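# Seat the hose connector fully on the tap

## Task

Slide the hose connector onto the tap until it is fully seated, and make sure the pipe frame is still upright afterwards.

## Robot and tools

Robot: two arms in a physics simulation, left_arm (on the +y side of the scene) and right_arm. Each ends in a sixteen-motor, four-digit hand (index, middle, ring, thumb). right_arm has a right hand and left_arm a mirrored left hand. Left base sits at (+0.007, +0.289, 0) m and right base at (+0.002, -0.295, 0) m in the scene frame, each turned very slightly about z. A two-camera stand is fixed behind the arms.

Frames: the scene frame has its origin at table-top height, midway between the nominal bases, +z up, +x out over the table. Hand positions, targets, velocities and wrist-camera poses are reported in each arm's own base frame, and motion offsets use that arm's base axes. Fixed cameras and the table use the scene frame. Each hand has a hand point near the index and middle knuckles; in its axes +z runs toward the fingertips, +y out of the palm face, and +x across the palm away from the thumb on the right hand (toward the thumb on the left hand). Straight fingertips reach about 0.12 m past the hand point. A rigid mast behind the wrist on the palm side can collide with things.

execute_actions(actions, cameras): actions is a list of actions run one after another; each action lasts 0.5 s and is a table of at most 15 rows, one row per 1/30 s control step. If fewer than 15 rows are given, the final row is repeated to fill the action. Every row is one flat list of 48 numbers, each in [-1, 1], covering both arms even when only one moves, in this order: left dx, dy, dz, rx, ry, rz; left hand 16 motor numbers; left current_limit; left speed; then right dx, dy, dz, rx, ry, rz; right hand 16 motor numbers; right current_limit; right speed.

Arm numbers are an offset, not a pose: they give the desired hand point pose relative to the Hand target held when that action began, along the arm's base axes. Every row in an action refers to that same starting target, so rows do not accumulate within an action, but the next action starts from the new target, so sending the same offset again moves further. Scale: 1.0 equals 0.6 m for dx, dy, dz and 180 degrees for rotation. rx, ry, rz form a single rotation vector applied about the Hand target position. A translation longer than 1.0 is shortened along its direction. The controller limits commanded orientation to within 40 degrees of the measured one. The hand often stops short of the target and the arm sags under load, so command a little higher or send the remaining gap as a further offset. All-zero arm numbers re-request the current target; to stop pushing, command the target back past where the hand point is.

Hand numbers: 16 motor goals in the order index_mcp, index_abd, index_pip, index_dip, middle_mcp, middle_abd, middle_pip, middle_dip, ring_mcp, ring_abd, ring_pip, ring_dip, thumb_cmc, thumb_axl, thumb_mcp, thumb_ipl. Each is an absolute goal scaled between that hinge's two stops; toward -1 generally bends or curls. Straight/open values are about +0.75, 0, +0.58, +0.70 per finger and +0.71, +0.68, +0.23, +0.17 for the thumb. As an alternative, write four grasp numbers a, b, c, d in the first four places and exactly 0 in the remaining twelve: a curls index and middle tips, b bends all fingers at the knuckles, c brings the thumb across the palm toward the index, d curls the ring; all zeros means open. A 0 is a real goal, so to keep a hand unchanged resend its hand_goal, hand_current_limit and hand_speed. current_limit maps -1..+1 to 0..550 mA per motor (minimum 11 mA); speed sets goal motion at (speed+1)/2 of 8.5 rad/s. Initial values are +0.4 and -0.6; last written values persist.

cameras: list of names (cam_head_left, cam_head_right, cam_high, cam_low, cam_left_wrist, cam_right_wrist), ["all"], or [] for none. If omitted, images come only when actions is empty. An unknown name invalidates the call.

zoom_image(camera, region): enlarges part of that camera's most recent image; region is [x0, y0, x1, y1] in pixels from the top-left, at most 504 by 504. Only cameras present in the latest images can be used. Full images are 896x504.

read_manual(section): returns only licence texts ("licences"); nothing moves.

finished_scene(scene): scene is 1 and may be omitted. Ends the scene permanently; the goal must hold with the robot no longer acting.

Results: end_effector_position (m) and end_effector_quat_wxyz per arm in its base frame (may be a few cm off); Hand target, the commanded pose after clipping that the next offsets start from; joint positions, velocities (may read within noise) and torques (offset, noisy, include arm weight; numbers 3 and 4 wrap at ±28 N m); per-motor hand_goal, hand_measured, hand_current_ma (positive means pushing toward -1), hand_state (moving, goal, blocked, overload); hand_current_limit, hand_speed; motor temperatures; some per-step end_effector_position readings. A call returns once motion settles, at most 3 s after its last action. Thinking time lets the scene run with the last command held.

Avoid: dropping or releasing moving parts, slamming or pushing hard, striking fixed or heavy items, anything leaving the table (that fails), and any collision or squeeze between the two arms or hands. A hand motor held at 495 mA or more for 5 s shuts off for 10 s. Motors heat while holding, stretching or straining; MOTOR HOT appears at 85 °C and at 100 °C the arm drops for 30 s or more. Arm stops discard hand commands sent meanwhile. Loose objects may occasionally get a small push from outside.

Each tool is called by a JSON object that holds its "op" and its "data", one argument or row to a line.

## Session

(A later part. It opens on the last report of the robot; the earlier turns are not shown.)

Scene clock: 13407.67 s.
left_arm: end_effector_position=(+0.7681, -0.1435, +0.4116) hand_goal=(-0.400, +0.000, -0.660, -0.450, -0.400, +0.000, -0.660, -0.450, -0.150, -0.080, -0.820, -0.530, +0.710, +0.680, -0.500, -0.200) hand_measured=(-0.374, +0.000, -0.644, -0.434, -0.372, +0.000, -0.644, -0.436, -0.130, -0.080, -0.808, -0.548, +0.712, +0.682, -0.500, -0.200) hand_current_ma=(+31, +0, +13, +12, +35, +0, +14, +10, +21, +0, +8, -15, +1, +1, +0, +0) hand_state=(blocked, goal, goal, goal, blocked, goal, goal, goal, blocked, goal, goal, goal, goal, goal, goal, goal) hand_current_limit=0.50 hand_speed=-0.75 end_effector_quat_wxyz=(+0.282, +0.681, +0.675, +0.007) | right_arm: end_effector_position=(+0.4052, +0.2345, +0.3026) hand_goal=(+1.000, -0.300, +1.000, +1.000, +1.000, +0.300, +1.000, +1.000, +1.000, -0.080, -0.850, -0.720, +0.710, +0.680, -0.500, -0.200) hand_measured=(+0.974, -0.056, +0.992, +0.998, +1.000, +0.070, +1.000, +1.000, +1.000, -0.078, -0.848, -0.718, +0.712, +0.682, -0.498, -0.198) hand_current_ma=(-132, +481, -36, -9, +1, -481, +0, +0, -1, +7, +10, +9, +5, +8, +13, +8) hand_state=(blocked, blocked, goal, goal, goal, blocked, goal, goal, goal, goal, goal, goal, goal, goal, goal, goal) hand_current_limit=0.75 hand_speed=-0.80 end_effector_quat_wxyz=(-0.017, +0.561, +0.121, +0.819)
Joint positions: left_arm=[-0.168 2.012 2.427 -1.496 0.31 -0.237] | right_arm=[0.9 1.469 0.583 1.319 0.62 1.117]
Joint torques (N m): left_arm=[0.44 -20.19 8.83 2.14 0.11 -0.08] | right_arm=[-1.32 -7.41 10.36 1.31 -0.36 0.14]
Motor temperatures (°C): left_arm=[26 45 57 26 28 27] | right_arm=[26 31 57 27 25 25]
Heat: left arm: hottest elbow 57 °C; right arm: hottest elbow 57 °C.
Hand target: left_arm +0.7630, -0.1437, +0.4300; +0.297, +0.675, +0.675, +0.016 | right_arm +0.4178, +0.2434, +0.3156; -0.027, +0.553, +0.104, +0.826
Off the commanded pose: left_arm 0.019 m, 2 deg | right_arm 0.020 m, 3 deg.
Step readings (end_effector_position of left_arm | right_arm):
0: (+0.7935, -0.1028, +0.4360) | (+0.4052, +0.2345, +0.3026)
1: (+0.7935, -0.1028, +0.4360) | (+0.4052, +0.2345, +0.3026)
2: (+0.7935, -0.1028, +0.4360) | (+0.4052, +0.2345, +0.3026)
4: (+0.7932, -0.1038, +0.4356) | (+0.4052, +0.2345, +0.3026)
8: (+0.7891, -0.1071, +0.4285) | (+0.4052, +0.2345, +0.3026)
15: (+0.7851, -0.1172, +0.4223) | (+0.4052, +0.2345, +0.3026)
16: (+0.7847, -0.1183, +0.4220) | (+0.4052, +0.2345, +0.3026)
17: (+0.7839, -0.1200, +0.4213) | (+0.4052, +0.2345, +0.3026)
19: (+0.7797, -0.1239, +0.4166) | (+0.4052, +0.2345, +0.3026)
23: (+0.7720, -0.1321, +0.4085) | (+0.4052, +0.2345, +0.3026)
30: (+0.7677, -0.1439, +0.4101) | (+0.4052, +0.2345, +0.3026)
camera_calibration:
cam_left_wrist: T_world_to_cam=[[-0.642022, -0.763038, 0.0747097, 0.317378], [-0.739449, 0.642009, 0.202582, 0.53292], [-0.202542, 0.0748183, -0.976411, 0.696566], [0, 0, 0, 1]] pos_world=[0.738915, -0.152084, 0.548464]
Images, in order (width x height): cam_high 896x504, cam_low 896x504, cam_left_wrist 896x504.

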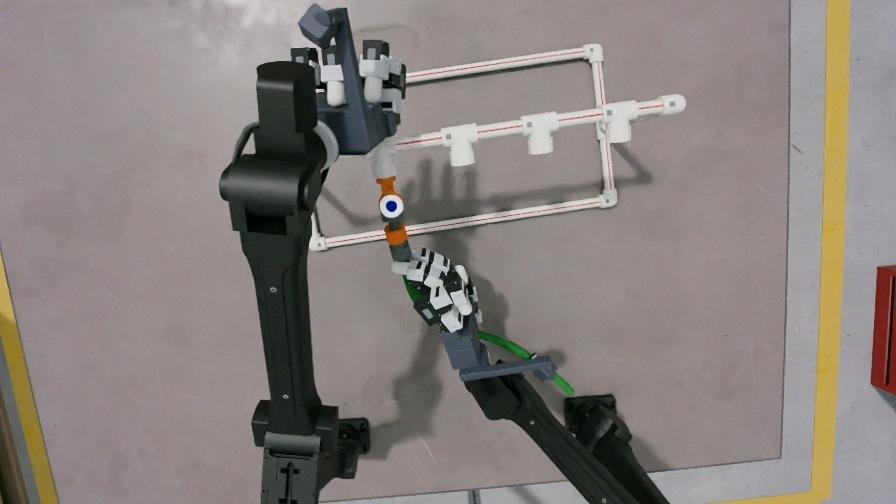

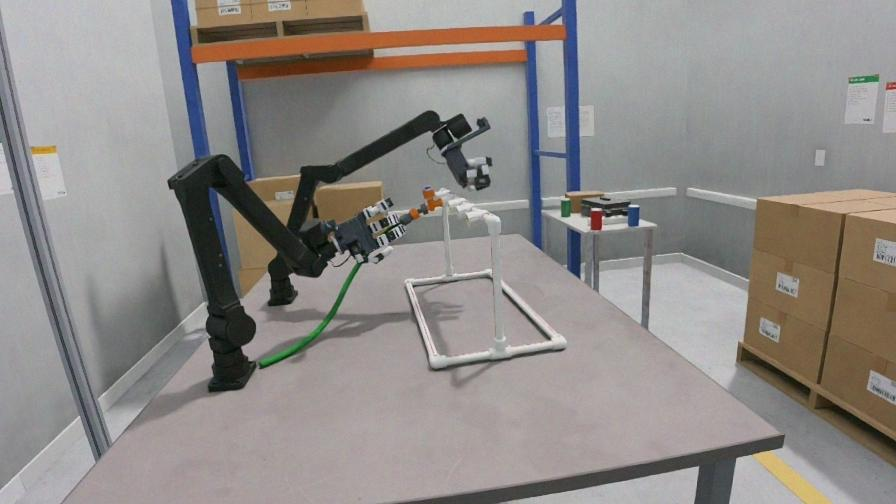

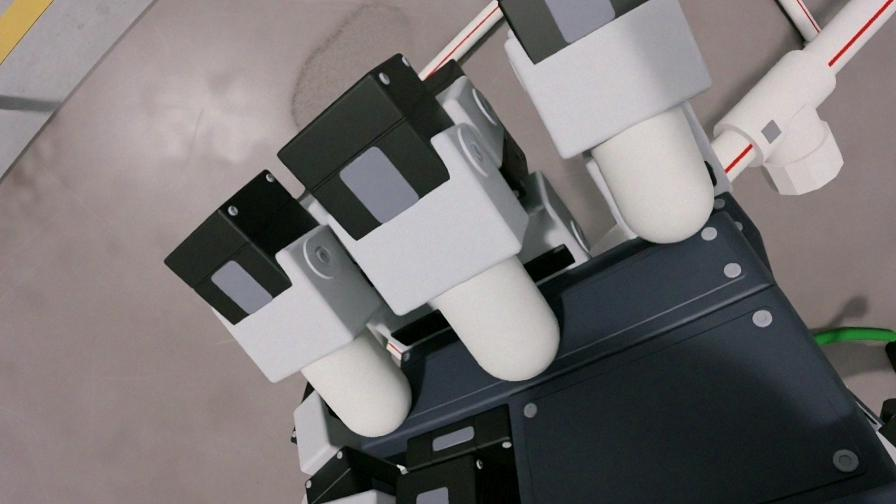

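{"op": "execute_actions", "data": {
  "actions": [
    [[-0.009,-0.005,-0.038,0,0,0, -0.40,0.0,-0.66,-0.45, -0.40,0.0,-0.66,-0.45, -0.15,-0.08,-0.82,-0.53, 0.71,0.68,-0.5,-0.2, 0.5,-0.75, 0,0,0,0,0,0, 1.0,-0.3,1.0,1.0, 1.0,0.3,1.0,1.0, 1.0,-0.08,-0.85,-0.72, 0.71,0.68,-0.5,-0.2, 0.75,-0.8],[-0.0183,-0.0108,-0.0767,0,0,0, -0.40,0.0,-0.66,-0.45, -0.40,0.0,-0.66,-0.45, -0.15,-0.08,-0.82,-0.53, 0.71,0.68,-0.5,-0.2, 0.5,-0.75, 0,0,0,0,0,0, 1.0,-0.3,1.0,1.0, 1.0,0.3,1.0,1.0, 1.0,-0.08,-0.85,-0.72, 0.71,0.68,-0.5,-0.2, 0.75,-0.8]]
  ],
  "cameras": ["cam_high","cam_low","cam_left_wrist","cam_right_wrist"]
}}

Scene clock: 13432.77 s.
left_arm: end_effector_position=(+0.7578, -0.1445, +0.3671) hand_goal=(-0.400, +0.000, -0.660, -0.450, -0.400, +0.000, -0.660, -0.450, -0.150, -0.080, -0.820, -0.530, +0.710, +0.680, -0.500, -0.200) hand_measured=(-0.374, +0.000, -0.644, -0.434, -0.372, +0.000, -0.644, -0.436, -0.130, -0.080, -0.808, -0.548, +0.712, +0.682, -0.500, -0.200) hand_current_ma=(+31, +0, +13, +12, +35, +0, +14, +10, +22, +0, +8, -15, +1, +1, +0, +0) hand_state=(blocked, goal, goal, goal, blocked, goal, goal, goal, blocked, goal, goal, goal, goal, goal, goal, goal) hand_current_limit=0.50 hand_speed=-0.75 end_effector_quat_wxyz=(+0.283, +0.679, +0.677, +0.009) | right_arm: end_effector_position=(+0.4052, +0.2345, +0.3026) hand_goal=(+1.000, -0.300, +1.000, +1.000, +1.000, +0.300, +1.000, +1.000, +1.000, -0.080, -0.850, -0.720, +0.710, +0.680, -0.500, -0.200) hand_measured=(+0.974, -0.056, +0.992, +0.998, +1.000, +0.070, +1.000, +1.000, +1.000, -0.078, -0.848, -0.718, +0.712, +0.682, -0.498, -0.198) hand_current_ma=(-132, +481, -36, -9, +1, -481, +0, +0, -1, +7, +10, +9, +5, +8, +13, +8) hand_state=(blocked, blocked, goal, goal, goal, blocked, goal, goal, goal, goal, goal, goal, goal, goal, goal, goal) hand_current_limit=0.75 hand_speed=-0.80 end_effector_quat_wxyz=(-0.017, +0.561, +0.121, +0.819)
Joint positions: left_arm=[-0.174 1.91 2.141 -1.306 0.302 -0.249] | right_arm=[0.9 1.469 0.583 1.319 0.62 1.117]
Joint torques (N m): left_arm=[0.03 -19.6 9.18 2.09 0.09 -0.1] | right_arm=[-1.32 -7.41 10.36 1.31 -0.35 0.14]
Motor temperatures (°C): left_arm=[26 45 52 27 28 27] | right_arm=[26 31 57 27 25 25]
Heat: left arm: hottest elbow 52 °C; right arm: hottest elbow 57 °C.
Hand target: left_arm +0.7520, -0.1502, +0.3842; +0.297, +0.675, +0.675, +0.016 | right_arm +0.4178, +0.2434, +0.3156; -0.027, +0.553, +0.104, +0.826
Off the commanded pose: left_arm 0.019 m, 2 deg | right_arm 0.020 m, 3 deg.
Step readings (end_effector_position of left_arm | right_arm):
0: (+0.7681, -0.1435, +0.4116) | (+0.4052, +0.2345, +0.3026)
1: (+0.7681, -0.1435, +0.4114) | (+0.4052, +0.2345, +0.3026)
2: (+0.7681, -0.1435, +0.4099) | (+0.4052, +0.2345, +0.3026)
4: (+0.7649, -0.1427, +0.4018) | (+0.4052, +0.2345, +0.3026)
8: (+0.7562, -0.1416, +0.3762) | (+0.4052, +0.2345, +0.3026)
15: (+0.7593, -0.1440, +0.3630) | (+0.4052, +0.2345, +0.3026)
camera_calibration:
cam_left_wrist: T_world_to_cam=[[-0.63643, -0.767982, 0.0718316, 0.309472], [-0.745015, 0.636162, 0.200627, 0.539033], [-0.199774, 0.0741693, -0.977031, 0.649047], [0, 0, 0, 1]] pos_world=[0.728208, -0.153383, 0.503765]
cam_right_wrist: T_world_to_cam=[[0.352543, -0.710856, -0.608603, 0.235341], [-0.616777, 0.312603, -0.722403, 0.347829], [0.703775, 0.63005, -0.328233, -0.205073], [0, 0, 0, 1]] pos_world=[0.275891, 0.187767, 0.327189]
Images, in order (width x height): cam_high 896x504, cam_low 896x504, cam_left_wrist 896x504, cam_right_wrist 896x504.

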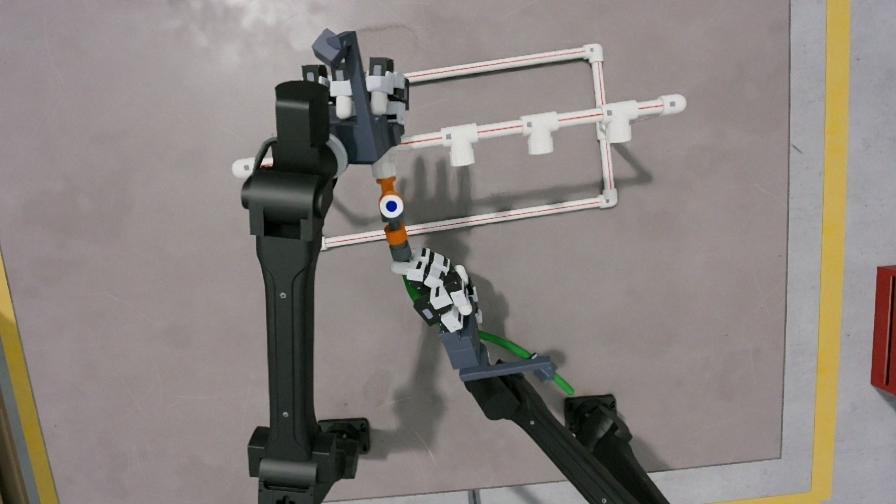

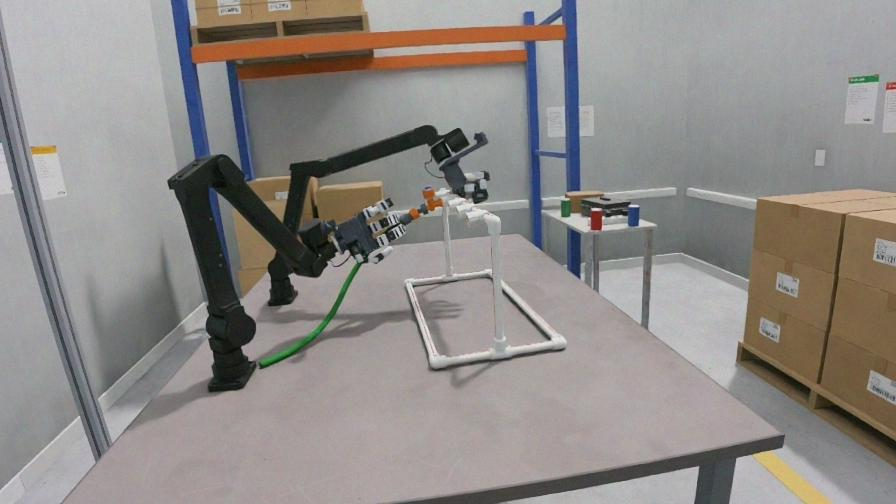

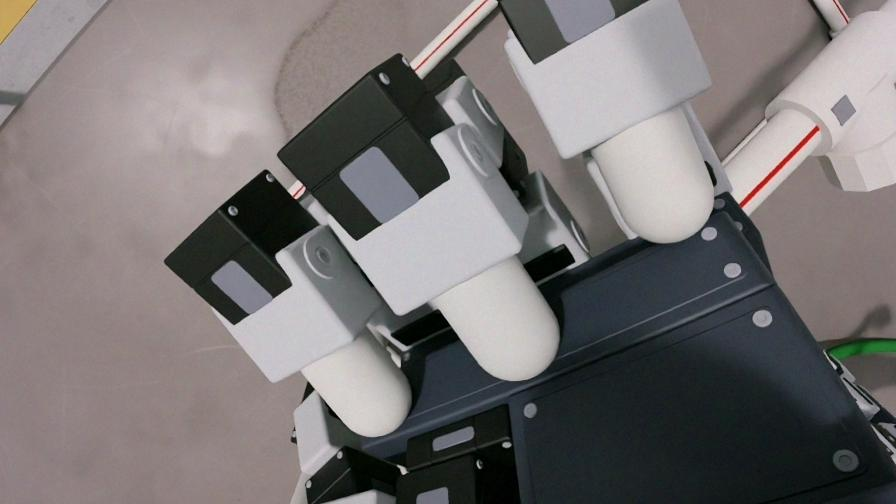

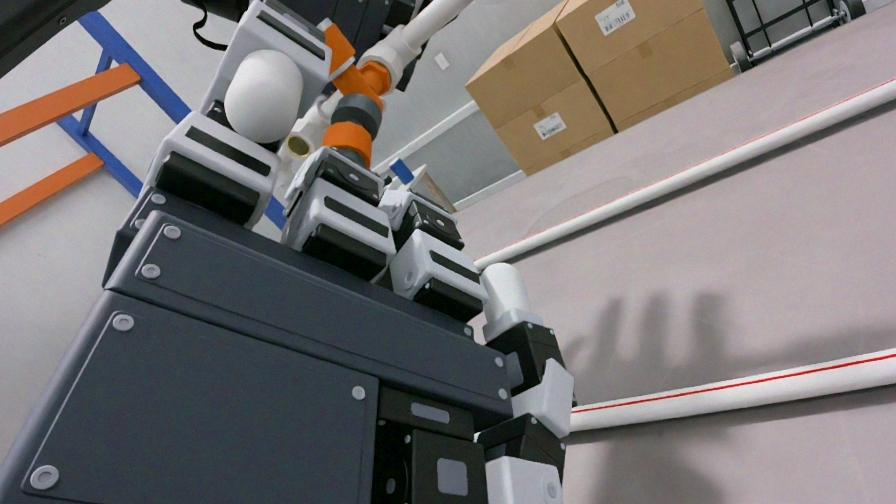

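{"op": "zoom_image", "data": {
  "camera": "cam_high",
  "region": [350, 180, 450, 280]
}}

{"op": "zoom_image", "data": {
  "camera": "cam_low",
  "region": [380, 160, 480, 260]
}}

{"op": "zoom_image", "data": {
  "camera": "cam_right_wrist",
  "region": [260, 0, 480, 220]
}}

Scaled by 5.040.

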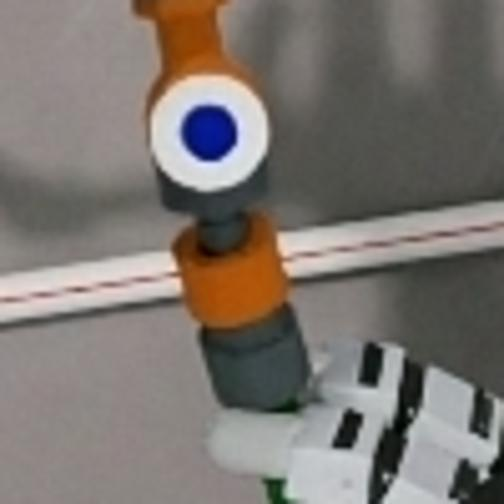

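Scaled by 5.040.

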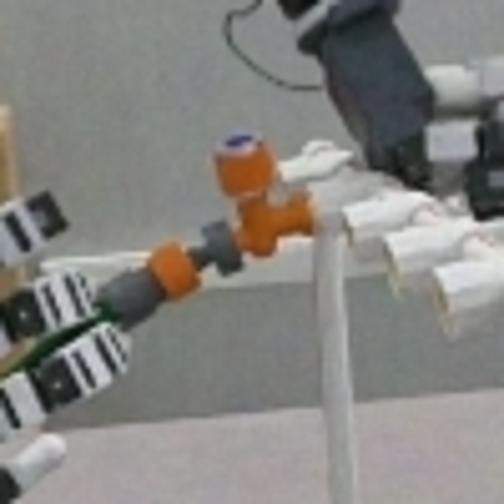

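Scaled by 2.291.

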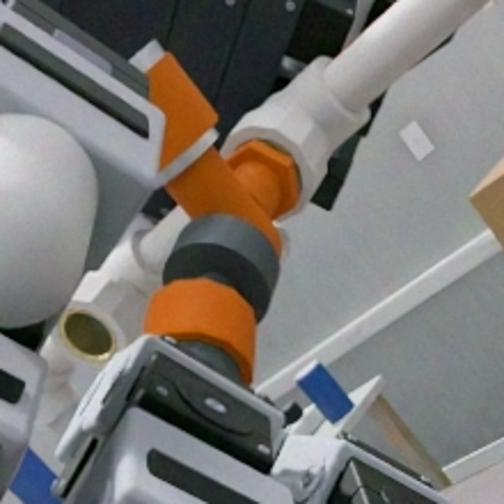

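{"op": "execute_actions", "data": {
  "actions": [
    [[-0.02,-0.008,-0.0064,0,0,0, -0.40,0.0,-0.66,-0.45, -0.40,0.0,-0.66,-0.45, -0.15,-0.08,-0.82,-0.53, 0.71,0.68,-0.5,-0.2, 0.5,-0.75, -0.0015,0.0035,0.0032,0,0.009,-0.0095, 1.0,-0.3,1.0,1.0, 1.0,0.3,1.0,1.0, 1.0,-0.08,-0.85,-0.72, 0.71,0.68,-0.5,-0.2, 0.75,-0.8],[-0.0395,-0.0157,-0.0128,0,0,0, -0.40,0.0,-0.66,-0.45, -0.40,0.0,-0.66,-0.45, -0.15,-0.08,-0.82,-0.53, 0.71,0.68,-0.5,-0.2, 0.5,-0.75, -0.003,0.0071,0.0065,0,0.018,-0.019, 1.0,-0.3,1.0,1.0, 1.0,0.3,1.0,1.0, 1.0,-0.08,-0.85,-0.72, 0.71,0.68,-0.5,-0.2, 0.75,-0.8]]
  ],
  "cameras": ["cam_high","cam_low"]
}}

{"op": "zoom_image", "data": {
  "camera": "cam_high",
  "region": [350, 180, 450, 280]
}}

{"op": "zoom_image", "data": {
  "camera": "cam_low",
  "region": [380, 160, 480, 260]
}}

Scene clock: 13481.23 s.
left_arm: end_effector_position=(+0.7464, -0.1423, +0.3799) hand_goal=(-0.400, +0.000, -0.660, -0.450, -0.400, +0.000, -0.660, -0.450, -0.150, -0.080, -0.820, -0.530, +0.710, +0.680, -0.500, -0.200) hand_measured=(-0.374, +0.000, -0.644, -0.434, -0.372, +0.000, -0.644, -0.436, -0.128, -0.080, -0.808, -0.548, +0.712, +0.682, -0.500, -0.200) hand_current_ma=(+31, +0, +13, +12, +35, +0, +14, +10, +22, +0, +8, -15, +1, +1, +0, +0) hand_state=(blocked, goal, goal, goal, blocked, goal, goal, goal, blocked, goal, goal, goal, goal, goal, goal, goal) hand_current_limit=0.50 hand_speed=-0.75 end_effector_quat_wxyz=(+0.304, +0.675, +0.671, +0.034) | right_arm: end_effector_position=(+0.4037, +0.2409, +0.3002) hand_goal=(+1.000, -0.300, +1.000, +1.000, +1.000, +0.300, +1.000, +1.000, +1.000, -0.080, -0.850, -0.720, +0.710, +0.680, -0.500, -0.200) hand_measured=(+0.970, -0.060, +0.988, +0.996, +1.000, +0.070, +1.000, +1.000, +1.000, -0.078, -0.848, -0.718, +0.712, +0.682, -0.498, -0.198) hand_current_ma=(-161, +481, -62, -18, +4, -481, +3, +1, -1, +7, +10, +9, +5, +8, +13, +8) hand_state=(blocked, blocked, goal, goal, goal, blocked, goal, goal, goal, goal, goal, goal, goal, goal, goal, goal) hand_current_limit=0.75 hand_speed=-0.80 end_effector_quat_wxyz=(-0.008, +0.584, +0.103, +0.805)
Joint positions: left_arm=[-0.179 1.833 2.029 -1.205 0.283 -0.255] | right_arm=[0.928 1.463 0.617 1.244 0.704 1.14]
Joint torques (N m): left_arm=[-1.38 -18.61 8.02 0.66 0.3 -0.21] | right_arm=[-1.44 -8.53 11.14 0.46 0.15 -0.08]
Motor temperatures (°C): left_arm=[26 46 49 27 28 27] | right_arm=[26 31 57 27 25 25]
Heat: left arm: hottest elbow 49 °C; right arm: hottest elbow 57 °C.
Hand target: left_arm +0.7282, -0.1595, +0.3766; +0.297, +0.675, +0.675, +0.016 | right_arm +0.4161, +0.2476, +0.3196; -0.005, +0.579, +0.087, +0.811
Off the commanded pose: left_arm 0.025 m, 2 deg | right_arm 0.024 m, 2 deg.
Step readings (end_effector_position of left_arm | right_arm):
0: (+0.7578, -0.1445, +0.3668) | (+0.4052, +0.2345, +0.3026)
1: (+0.7578, -0.1445, +0.3666) | (+0.4052, +0.2345, +0.3026)
2: (+0.7575, -0.1446, +0.3659) | (+0.4055, +0.2338, +0.3021)
4: (+0.7560, -0.1442, +0.3679) | (+0.4062, +0.2332, +0.3008)
8: (+0.7480, -0.1421, +0.3764) | (+0.4039, +0.2397, +0.3003)
15: (+0.7464, -0.1424, +0.3794) | (+0.4036, +0.2409, +0.3005)
Images, in order (width x height): cam_high 896x504, cam_low 896x504.

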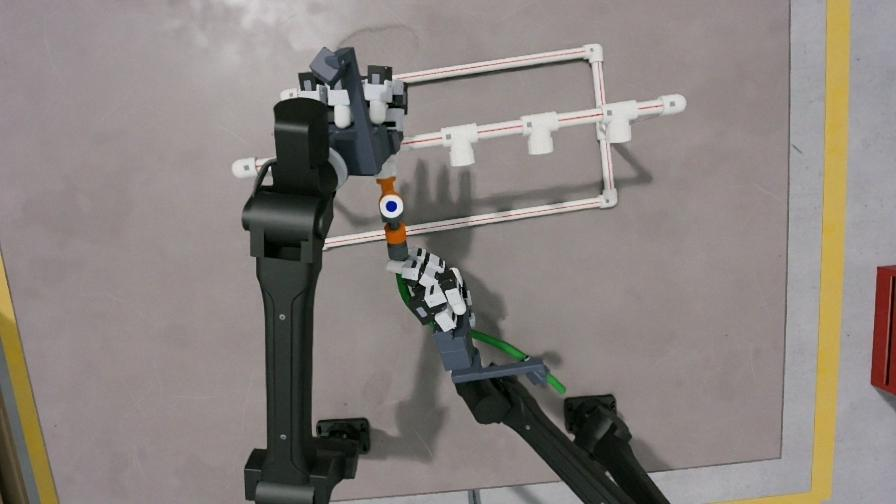

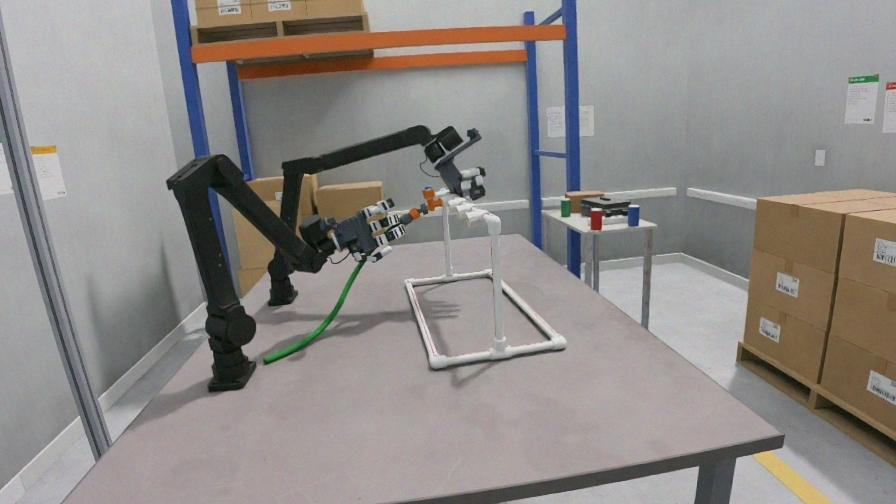

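Scaled by 5.040.

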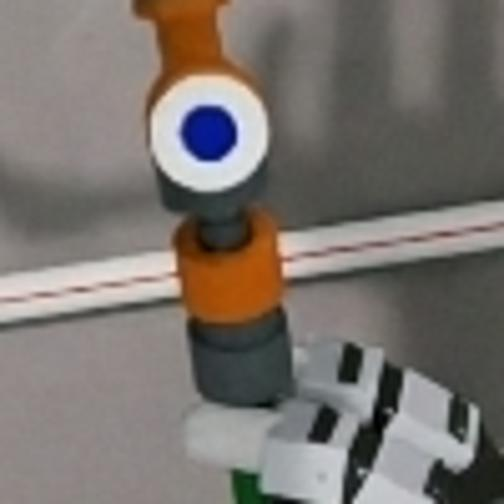

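Scaled by 5.040.

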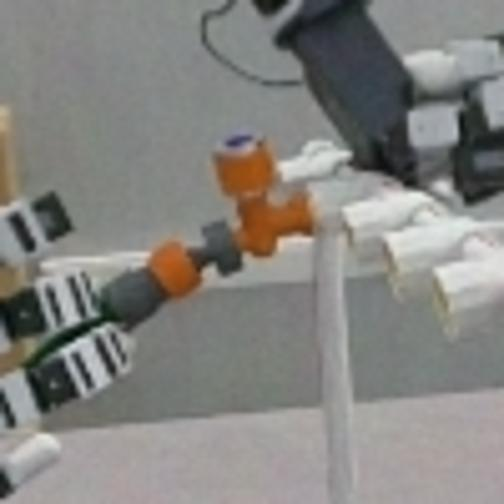

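{"op": "execute_actions", "data": {
  "actions": [
    [[-0.02,-0.0165,-0.0067,0,0,0, -0.40,0.0,-0.66,-0.45, -0.40,0.0,-0.66,-0.45, -0.15,-0.08,-0.82,-0.53, 0.71,0.68,-0.5,-0.2, 0.5,-0.75, 0.0335,-0.013,0.007,0.0032,0.0003,-0.0099, 1.0,-0.3,1.0,1.0, 1.0,0.3,1.0,1.0, 1.0,-0.08,-0.85,-0.72, 0.71,0.68,-0.5,-0.2, 0.75,-0.8],[-0.041,-0.033,-0.0134,0,0,0, -0.40,0.0,-0.66,-0.45, -0.40,0.0,-0.66,-0.45, -0.15,-0.08,-0.82,-0.53, 0.71,0.68,-0.5,-0.2, 0.5,-0.75, 0.067,-0.0265,0.0139,0.0064,0.0006,-0.0198, 1.0,-0.3,1.0,1.0, 1.0,0.3,1.0,1.0, 1.0,-0.08,-0.85,-0.72, 0.71,0.68,-0.5,-0.2, 0.75,-0.8]]
  ],
  "cameras": ["cam_high","cam_low"]
}}

{"op": "zoom_image", "data": {
  "camera": "cam_high",
  "region": [350, 180, 450, 280]
}}

{"op": "zoom_image", "data": {
  "camera": "cam_low",
  "region": [380, 160, 480, 260]
}}

Scene clock: 13512.40 s.
left_arm: end_effector_position=(+0.7449, -0.1412, +0.3859) hand_goal=(-0.400, +0.000, -0.660, -0.450, -0.400, +0.000, -0.660, -0.450, -0.150, -0.080, -0.820, -0.530, +0.710, +0.680, -0.500, -0.200) hand_measured=(-0.374, +0.000, -0.644, -0.434, -0.372, +0.000, -0.644, -0.436, -0.128, -0.080, -0.808, -0.548, +0.712, +0.682, -0.500, -0.200) hand_current_ma=(+31, +0, +13, +12, +35, +0, +14, +10, +22, +0, +8, -15, +1, +1, +0, +0) hand_state=(blocked, goal, goal, goal, blocked, goal, goal, goal, blocked, goal, goal, goal, goal, goal, goal, goal) hand_current_limit=0.50 hand_speed=-0.75 end_effector_quat_wxyz=(+0.319, +0.675, +0.662, +0.068) | right_arm: end_effector_position=(+0.4122, +0.2448, +0.3003) hand_goal=(+1.000, -0.300, +1.000, +1.000, +1.000, +0.300, +1.000, +1.000, +1.000, -0.080, -0.850, -0.720, +0.710, +0.680, -0.500, -0.200) hand_measured=(+0.972, -0.064, +1.000, +1.000, +1.002, +0.070, +1.002, +1.000, +1.000, -0.078, -0.848, -0.718, +0.712, +0.682, -0.498, -0.198) hand_current_ma=(-148, +481, -2, +0, +10, -481, +7, +3, -1, +7, +10, +9, +5, +8, +13, +8) hand_state=(blocked, blocked, goal, goal, goal, blocked, goal, goal, goal, goal, goal, goal, goal, goal, goal, goal) hand_current_limit=0.75 hand_speed=-0.80 end_effector_quat_wxyz=(-0.023, +0.587, +0.103, +0.803)
Joint positions: left_arm=[-0.186 1.791 1.95 -1.105 0.243 -0.245] | right_arm=[0.914 1.462 0.631 1.213 0.676 1.179]
Joint torques (N m): left_arm=[-4.07 -19.14 6.49 -1.13 0.84 -0.7] | right_arm=[-6.65 -6.95 14.71 0.09 0.58 -0.17]
Motor temperatures (°C): left_arm=[26 48 48 26 28 27] | right_arm=[26 31 59 27 24 25]
Heat: left arm: hottest shoulder 48 °C; right arm: hottest elbow 59 °C.
Hand target: left_arm +0.7036, -0.1794, +0.3683; +0.297, +0.675, +0.675, +0.016 | right_arm +0.4562, +0.2318, +0.3277; +0.015, +0.582, +0.061, +0.811
Off the commanded pose: left_arm 0.059 m, 7 deg | right_arm 0.054 m, 7 deg.
Step readings (end_effector_position of left_arm | right_arm):
0: (+0.7464, -0.1423, +0.3798) | (+0.4037, +0.2409, +0.3001)
1: (+0.7463, -0.1426, +0.3798) | (+0.4037, +0.2409, +0.3001)
2: (+0.7460, -0.1427, +0.3794) | (+0.4040, +0.2413, +0.3003)
4: (+0.7450, -0.1431, +0.3813) | (+0.4060, +0.2430, +0.3012)
8: (+0.7442, -0.1425, +0.3843) | (+0.4097, +0.2441, +0.3012)
15: (+0.7448, -0.1414, +0.3860) | (+0.4120, +0.2446, +0.3006)
Images, in order (width x height): cam_high 896x504, cam_low 896x504.

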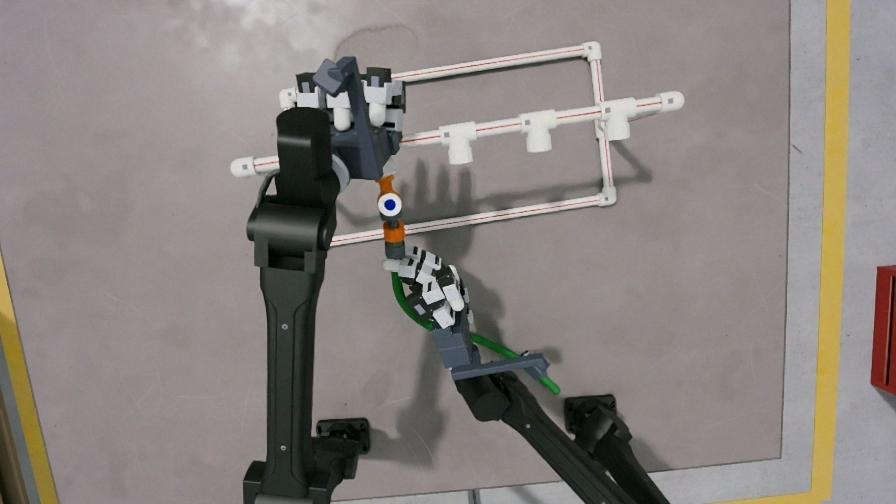

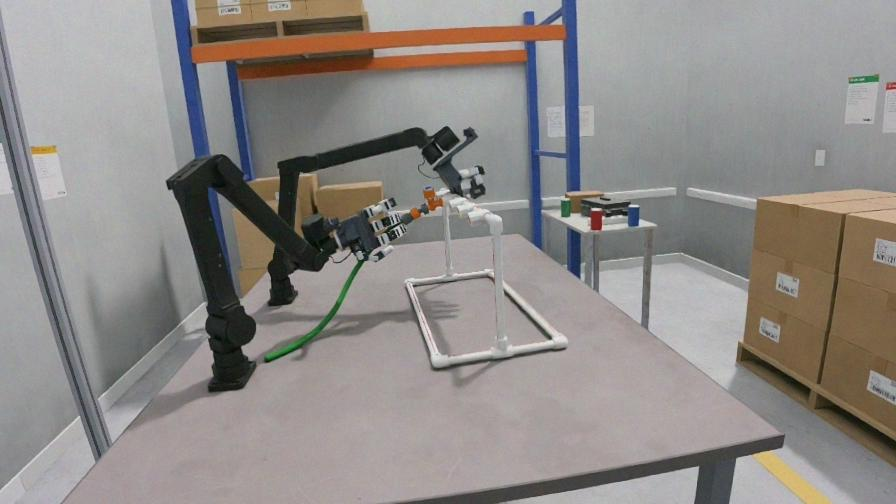

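Scaled by 5.040.

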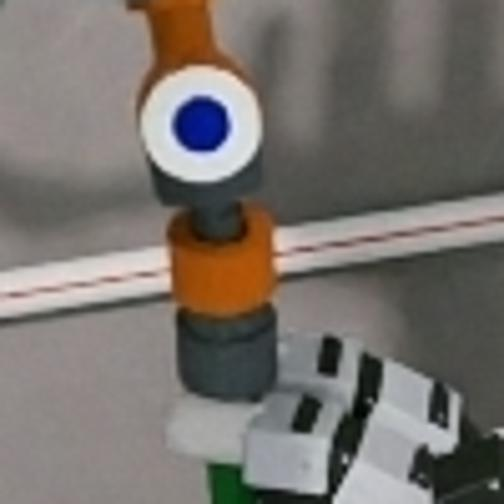

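Scaled by 5.040.

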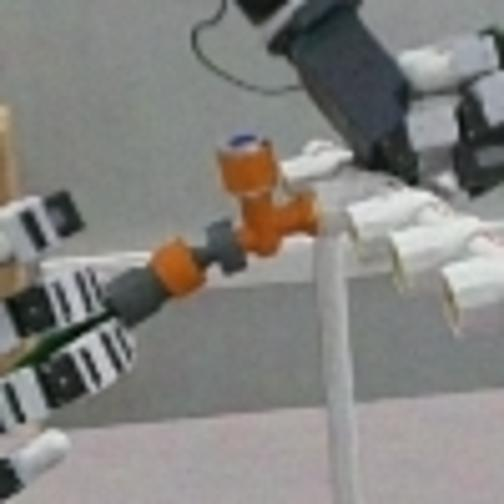

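{"op": "zoom_image", "data": {
  "camera": "cam_low",
  "region": [390, 180, 450, 240]
}}

{"op": "zoom_image", "data": {
  "camera": "cam_high",
  "region": [370, 180, 430, 240]
}}

Scaled by 8.400.

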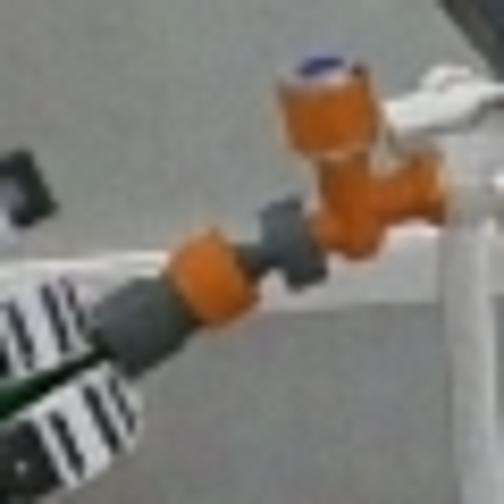

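Scaled by 8.400.

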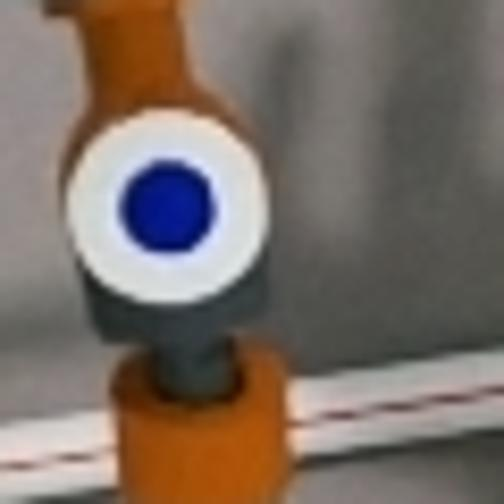

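{"op": "execute_actions", "data": {
  "actions": [
    [[0,0,0,0,0,0, -0.40,0.0,-0.66,-0.45, -0.40,0.0,-0.66,-0.45, -0.15,-0.08,-0.82,-0.53, 0.71,0.68,-0.5,-0.2, 0.5,-0.75, -0.001,-0.0094,0.0056,-0.0008,0.0083,0, 1.0,-0.3,1.0,1.0, 1.0,0.3,1.0,1.0, 1.0,-0.08,-0.85,-0.72, 0.71,0.68,-0.5,-0.2, 0.75,-0.8],[0,0,0,0,0,0, -0.40,0.0,-0.66,-0.45, -0.40,0.0,-0.66,-0.45, -0.15,-0.08,-0.82,-0.53, 0.71,0.68,-0.5,-0.2, 0.5,-0.75, -0.002,-0.0187,0.0112,-0.0016,0.0166,0, 1.0,-0.3,1.0,1.0, 1.0,0.3,1.0,1.0, 1.0,-0.08,-0.85,-0.72, 0.71,0.68,-0.5,-0.2, 0.75,-0.8]]
  ],
  "cameras": ["cam_high","cam_low"]
}}

{"op": "zoom_image", "data": {
  "camera": "cam_high",
  "region": [360, 180, 430, 270]
}}

{"op": "zoom_image", "data": {
  "camera": "cam_low",
  "region": [390, 180, 450, 240]
}}

Scene clock: 13630.53 s.
left_arm: end_effector_position=(+0.7450, -0.1411, +0.3861) hand_goal=(-0.400, +0.000, -0.660, -0.450, -0.400, +0.000, -0.660, -0.450, -0.150, -0.080, -0.820, -0.530, +0.710, +0.680, -0.500, -0.200) hand_measured=(-0.374, +0.000, -0.644, -0.434, -0.372, +0.000, -0.644, -0.436, -0.128, -0.080, -0.808, -0.548, +0.712, +0.682, -0.500, -0.200) hand_current_ma=(+31, +0, +13, +12, +35, +0, +14, +10, +22, +0, +8, -15, +1, +1, +0, +0) hand_state=(blocked, goal, goal, goal, blocked, goal, goal, goal, blocked, goal, goal, goal, goal, goal, goal, goal) hand_current_limit=0.50 hand_speed=-0.75 end_effector_quat_wxyz=(+0.319, +0.675, +0.661, +0.068) | right_arm: end_effector_position=(+0.4143, +0.2433, +0.3057) hand_goal=(+1.000, -0.300, +1.000, +1.000, +1.000, +0.300, +1.000, +1.000, +1.000, -0.080, -0.850, -0.720, +0.710, +0.680, -0.500, -0.200) hand_measured=(+0.972, -0.066, +0.990, +0.998, +1.002, +0.070, +1.002, +1.000, +1.000, -0.078, -0.848, -0.718, +0.712, +0.682, -0.498, -0.198) hand_current_ma=(-148, +481, -47, -10, +11, -481, +8, +4, -1, +7, +10, +9, +5, +8, +13, +8) hand_state=(blocked, blocked, goal, goal, goal, blocked, goal, goal, goal, goal, goal, goal, goal, goal, goal, goal) hand_current_limit=0.75 hand_speed=-0.80 end_effector_quat_wxyz=(-0.026, +0.606, +0.113, +0.787)
Joint positions: left_arm=[-0.186 1.791 1.95 -1.105 0.242 -0.244] | right_arm=[0.907 1.4 0.636 1.074 0.666 1.224]
Joint torques (N m): left_arm=[-3.96 -19.66 6.41 -1.09 0.86 -0.68] | right_arm=[-7 -7.18 14.2 0.44 1.09 -0.13]
Motor temperatures (°C): left_arm=[26 52 44 26 30 28] | right_arm=[26 31 64 27 25 25]
Heat: left arm: hottest shoulder 52 °C; right arm: hottest elbow 64 °C.
Hand target: left_arm +0.7037, -0.1794, +0.3684; +0.297, +0.675, +0.675, +0.016 | right_arm +0.4550, +0.2205, +0.3346; +0.014, +0.603, +0.063, +0.795
Off the commanded pose: left_arm 0.059 m, 7 deg | right_arm 0.055 m, 7 deg.
Step readings (end_effector_position of left_arm | right_arm):
0: (+0.7449, -0.1412, +0.3859) | (+0.4122, +0.2448, +0.3002)
1: (+0.7449, -0.1412, +0.3859) | (+0.4123, +0.2447, +0.3001)
2: (+0.7449, -0.1412, +0.3860) | (+0.4124, +0.2447, +0.3000)
4: (+0.7450, -0.1411, +0.3861) | (+0.4128, +0.2440, +0.3014)
8: (+0.7450, -0.1411, +0.3861) | (+0.4136, +0.2432, +0.3057)
15: (+0.7450, -0.1411, +0.3861) | (+0.4142, +0.2432, +0.3060)
Images, in order (width x height): cam_high 896x504, cam_low 896x504.

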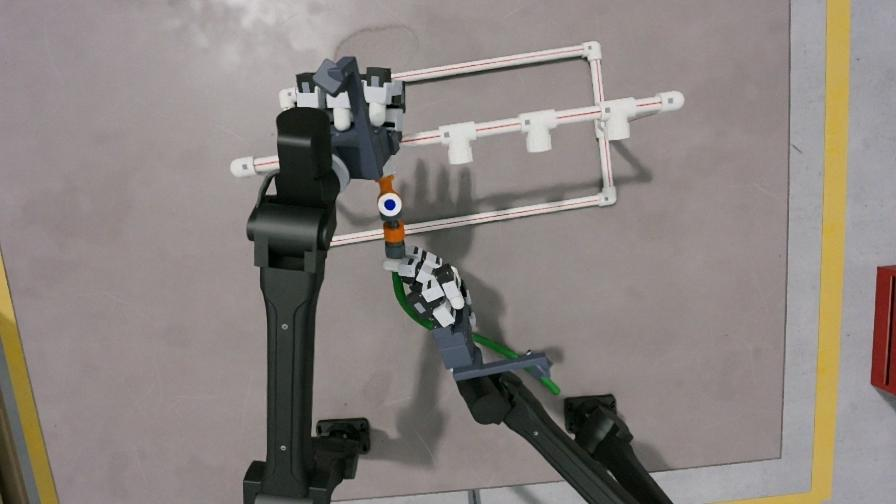

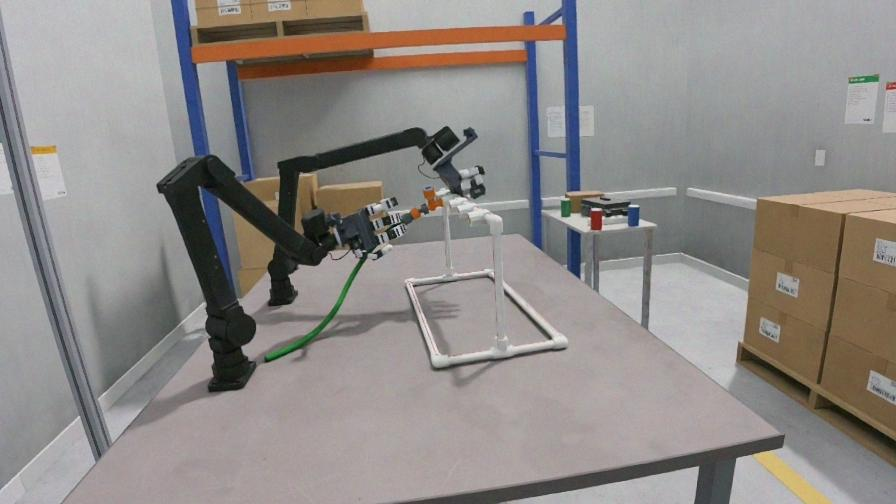

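Scaled by 5.600.

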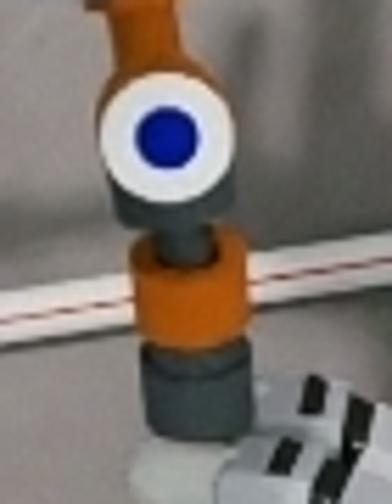

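Scaled by 8.400.

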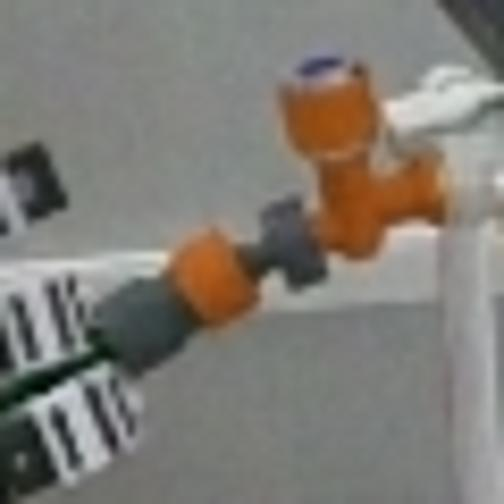

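{"op": "execute_actions", "data": {
  "actions": [
    [[0,0,0,0,0,0, -0.40,0.0,-0.66,-0.45, -0.40,0.0,-0.66,-0.45, -0.15,-0.08,-0.82,-0.53, 0.71,0.68,-0.5,-0.2, 0.5,-0.75, 0.0,-0.01,0.0065,0,0,0, 1.0,-0.3,1.0,1.0, 1.0,0.3,1.0,1.0, 1.0,-0.08,-0.85,-0.72, 0.71,0.68,-0.5,-0.2, 0.75,-0.8],[0,0,0,0,0,0, -0.40,0.0,-0.66,-0.45, -0.40,0.0,-0.66,-0.45, -0.15,-0.08,-0.82,-0.53, 0.71,0.68,-0.5,-0.2, 0.5,-0.75, -0.002,-0.02,0.013,0,0,0, 1.0,-0.3,1.0,1.0, 1.0,0.3,1.0,1.0, 1.0,-0.08,-0.85,-0.72, 0.71,0.68,-0.5,-0.2, 0.75,-0.8]]
  ],
  "cameras": ["cam_high","cam_low","cam_right_wrist"]
}}

{"op": "zoom_image", "data": {
  "camera": "cam_high",
  "region": [360, 180, 430, 270]
}}

{"op": "zoom_image", "data": {
  "camera": "cam_low",
  "region": [390, 180, 450, 240]
}}

{"op": "zoom_image", "data": {
  "camera": "cam_right_wrist",
  "region": [260, 0, 480, 220]
}}

Scene clock: 13678.30 s.
left_arm: end_effector_position=(+0.7450, -0.1411, +0.3861) hand_goal=(-0.400, +0.000, -0.660, -0.450, -0.400, +0.000, -0.660, -0.450, -0.150, -0.080, -0.820, -0.530, +0.710, +0.680, -0.500, -0.200) hand_measured=(-0.374, +0.000, -0.644, -0.434, -0.372, +0.000, -0.644, -0.436, -0.128, -0.080, -0.808, -0.548, +0.712, +0.682, -0.500, -0.200) hand_current_ma=(+31, +0, +13, +12, +35, +0, +14, +10, +22, +0, +8, -15, +1, +1, +0, +0) hand_state=(blocked, goal, goal, goal, blocked, goal, goal, goal, blocked, goal, goal, goal, goal, goal, goal, goal) hand_current_limit=0.50 hand_speed=-0.75 end_effector_quat_wxyz=(+0.319, +0.675, +0.661, +0.068) | right_arm: end_effector_position=(+0.4167, +0.2412, +0.3108) hand_goal=(+1.000, -0.300, +1.000, +1.000, +1.000, +0.300, +1.000, +1.000, +1.000, -0.080, -0.850, -0.720, +0.710, +0.680, -0.500, -0.200) hand_measured=(+0.972, -0.066, +0.990, +1.000, +1.002, +0.070, +1.002, +1.000, +1.000, -0.078, -0.848, -0.718, +0.712, +0.682, -0.498, -0.198) hand_current_ma=(-148, +481, -46, -3, +12, -481, +8, +4, -1, +7, +10, +9, +5, +8, +13, +8) hand_state=(blocked, blocked, goal, goal, goal, blocked, goal, goal, goal, goal, goal, goal, goal, goal, goal, goal) hand_current_limit=0.75 hand_speed=-0.80 end_effector_quat_wxyz=(-0.025, +0.608, +0.123, +0.784)
Joint positions: left_arm=[-0.186 1.791 1.95 -1.105 0.242 -0.244] | right_arm=[0.896 1.375 0.636 1.03 0.643 1.225]
Joint torques (N m): left_arm=[-3.72 -19.66 6.46 -1.06 0.85 -0.67] | right_arm=[-7.36 -8.12 13.37 0.94 1.4 -0.08]
Motor temperatures (°C): left_arm=[26 52 44 26 30 28] | right_arm=[27 30 69 26 27 25]
Heat: left arm: hottest shoulder 52 °C; right arm: hottest elbow 69 °C.
Hand target: left_arm +0.7037, -0.1794, +0.3684; +0.297, +0.675, +0.675, +0.016 | right_arm +0.4538, +0.2084, +0.3423; +0.015, +0.603, +0.063, +0.795
Off the commanded pose: left_arm 0.059 m, 7 deg | right_arm 0.059 m, 8 deg.
Step readings (end_effector_position of left_arm | right_arm):
0: (+0.7450, -0.1411, +0.3861) | (+0.4143, +0.2433, +0.3056)
1: (+0.7450, -0.1411, +0.3861) | (+0.4143, +0.2433, +0.3056)
2: (+0.7450, -0.1411, +0.3861) | (+0.4145, +0.2433, +0.3057)
4: (+0.7450, -0.1411, +0.3861) | (+0.4151, +0.2428, +0.3073)
8: (+0.7450, -0.1411, +0.3861) | (+0.4163, +0.2418, +0.3099)
15: (+0.7450, -0.1411, +0.3861) | (+0.4167, +0.2413, +0.3107)
camera_calibration:
cam_right_wrist: T_world_to_cam=[[0.281748, -0.712314, -0.642828, 0.281518], [-0.700003, 0.305605, -0.645447, 0.371136], [0.656212, 0.631834, -0.412518, -0.169119], [0, 0, 0, 1]] pos_world=[0.291457, 0.193963, 0.350751]
Images, in order (width x height): cam_high 896x504, cam_low 896x504, cam_right_wrist 896x504.

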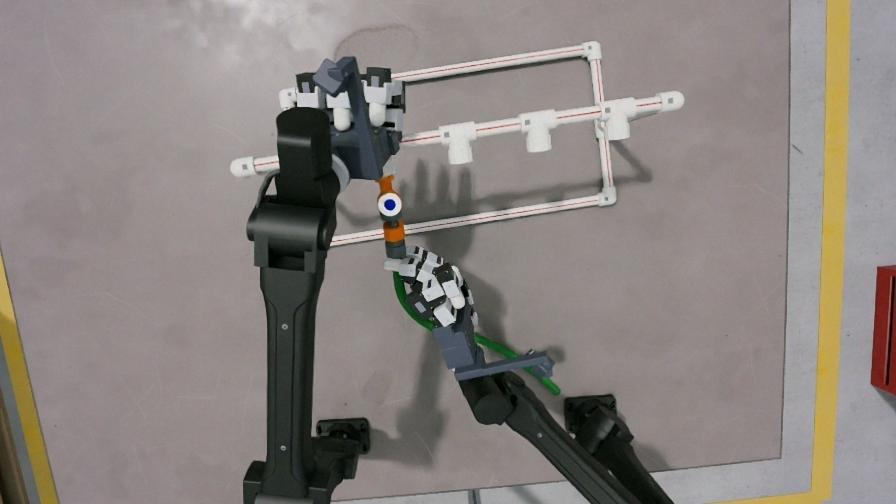

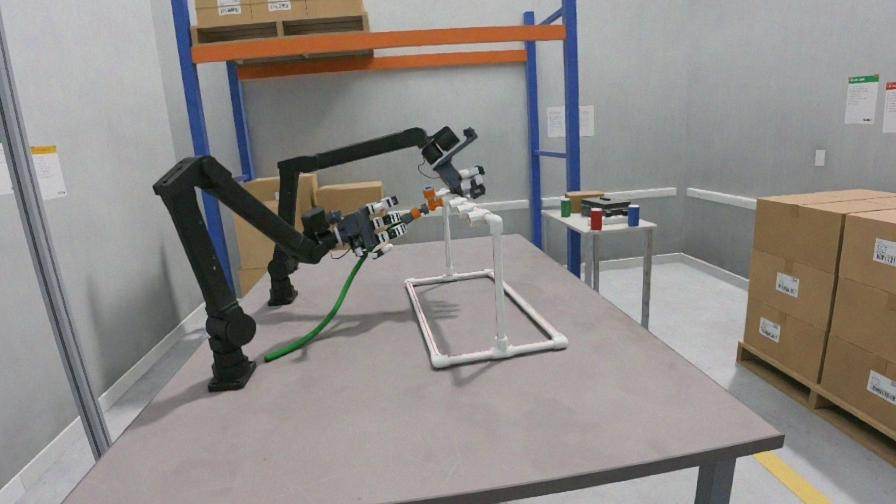

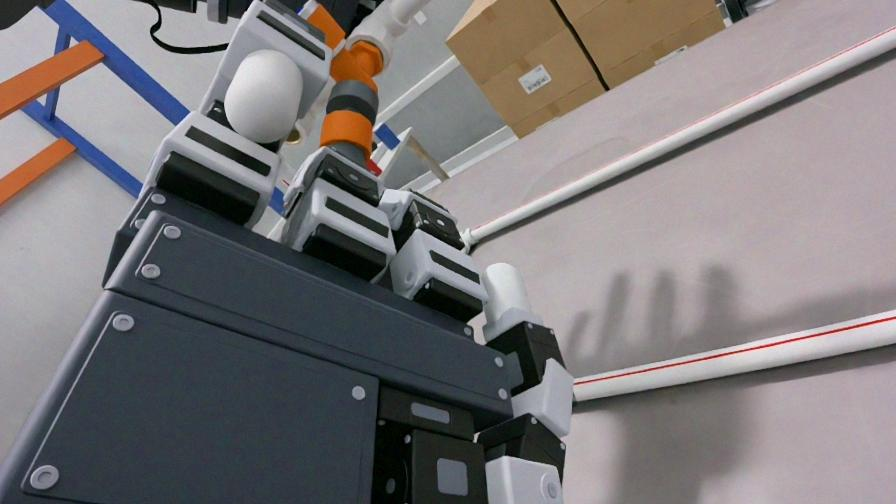

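Scaled by 5.600.

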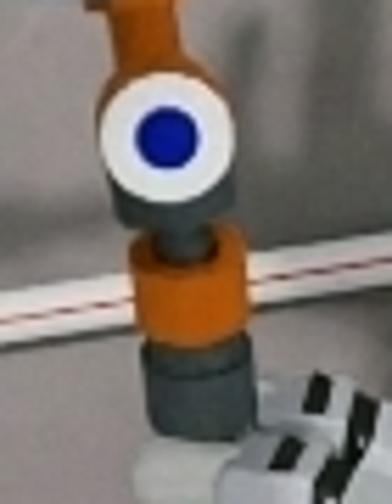

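Scaled by 8.400.

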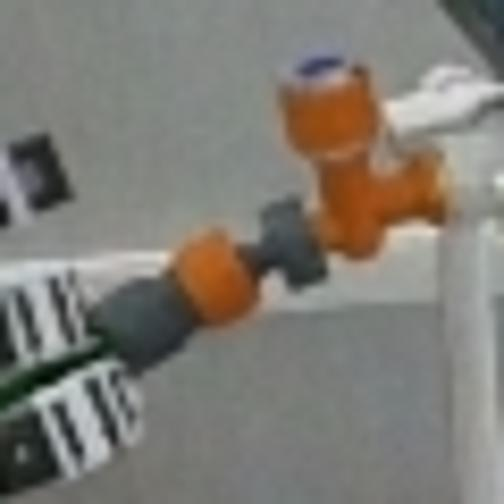

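Scaled by 2.291.

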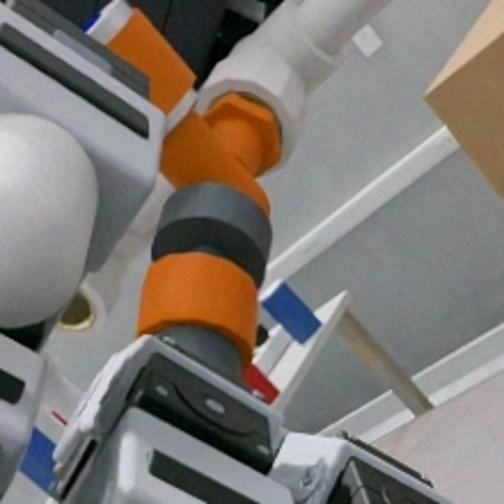

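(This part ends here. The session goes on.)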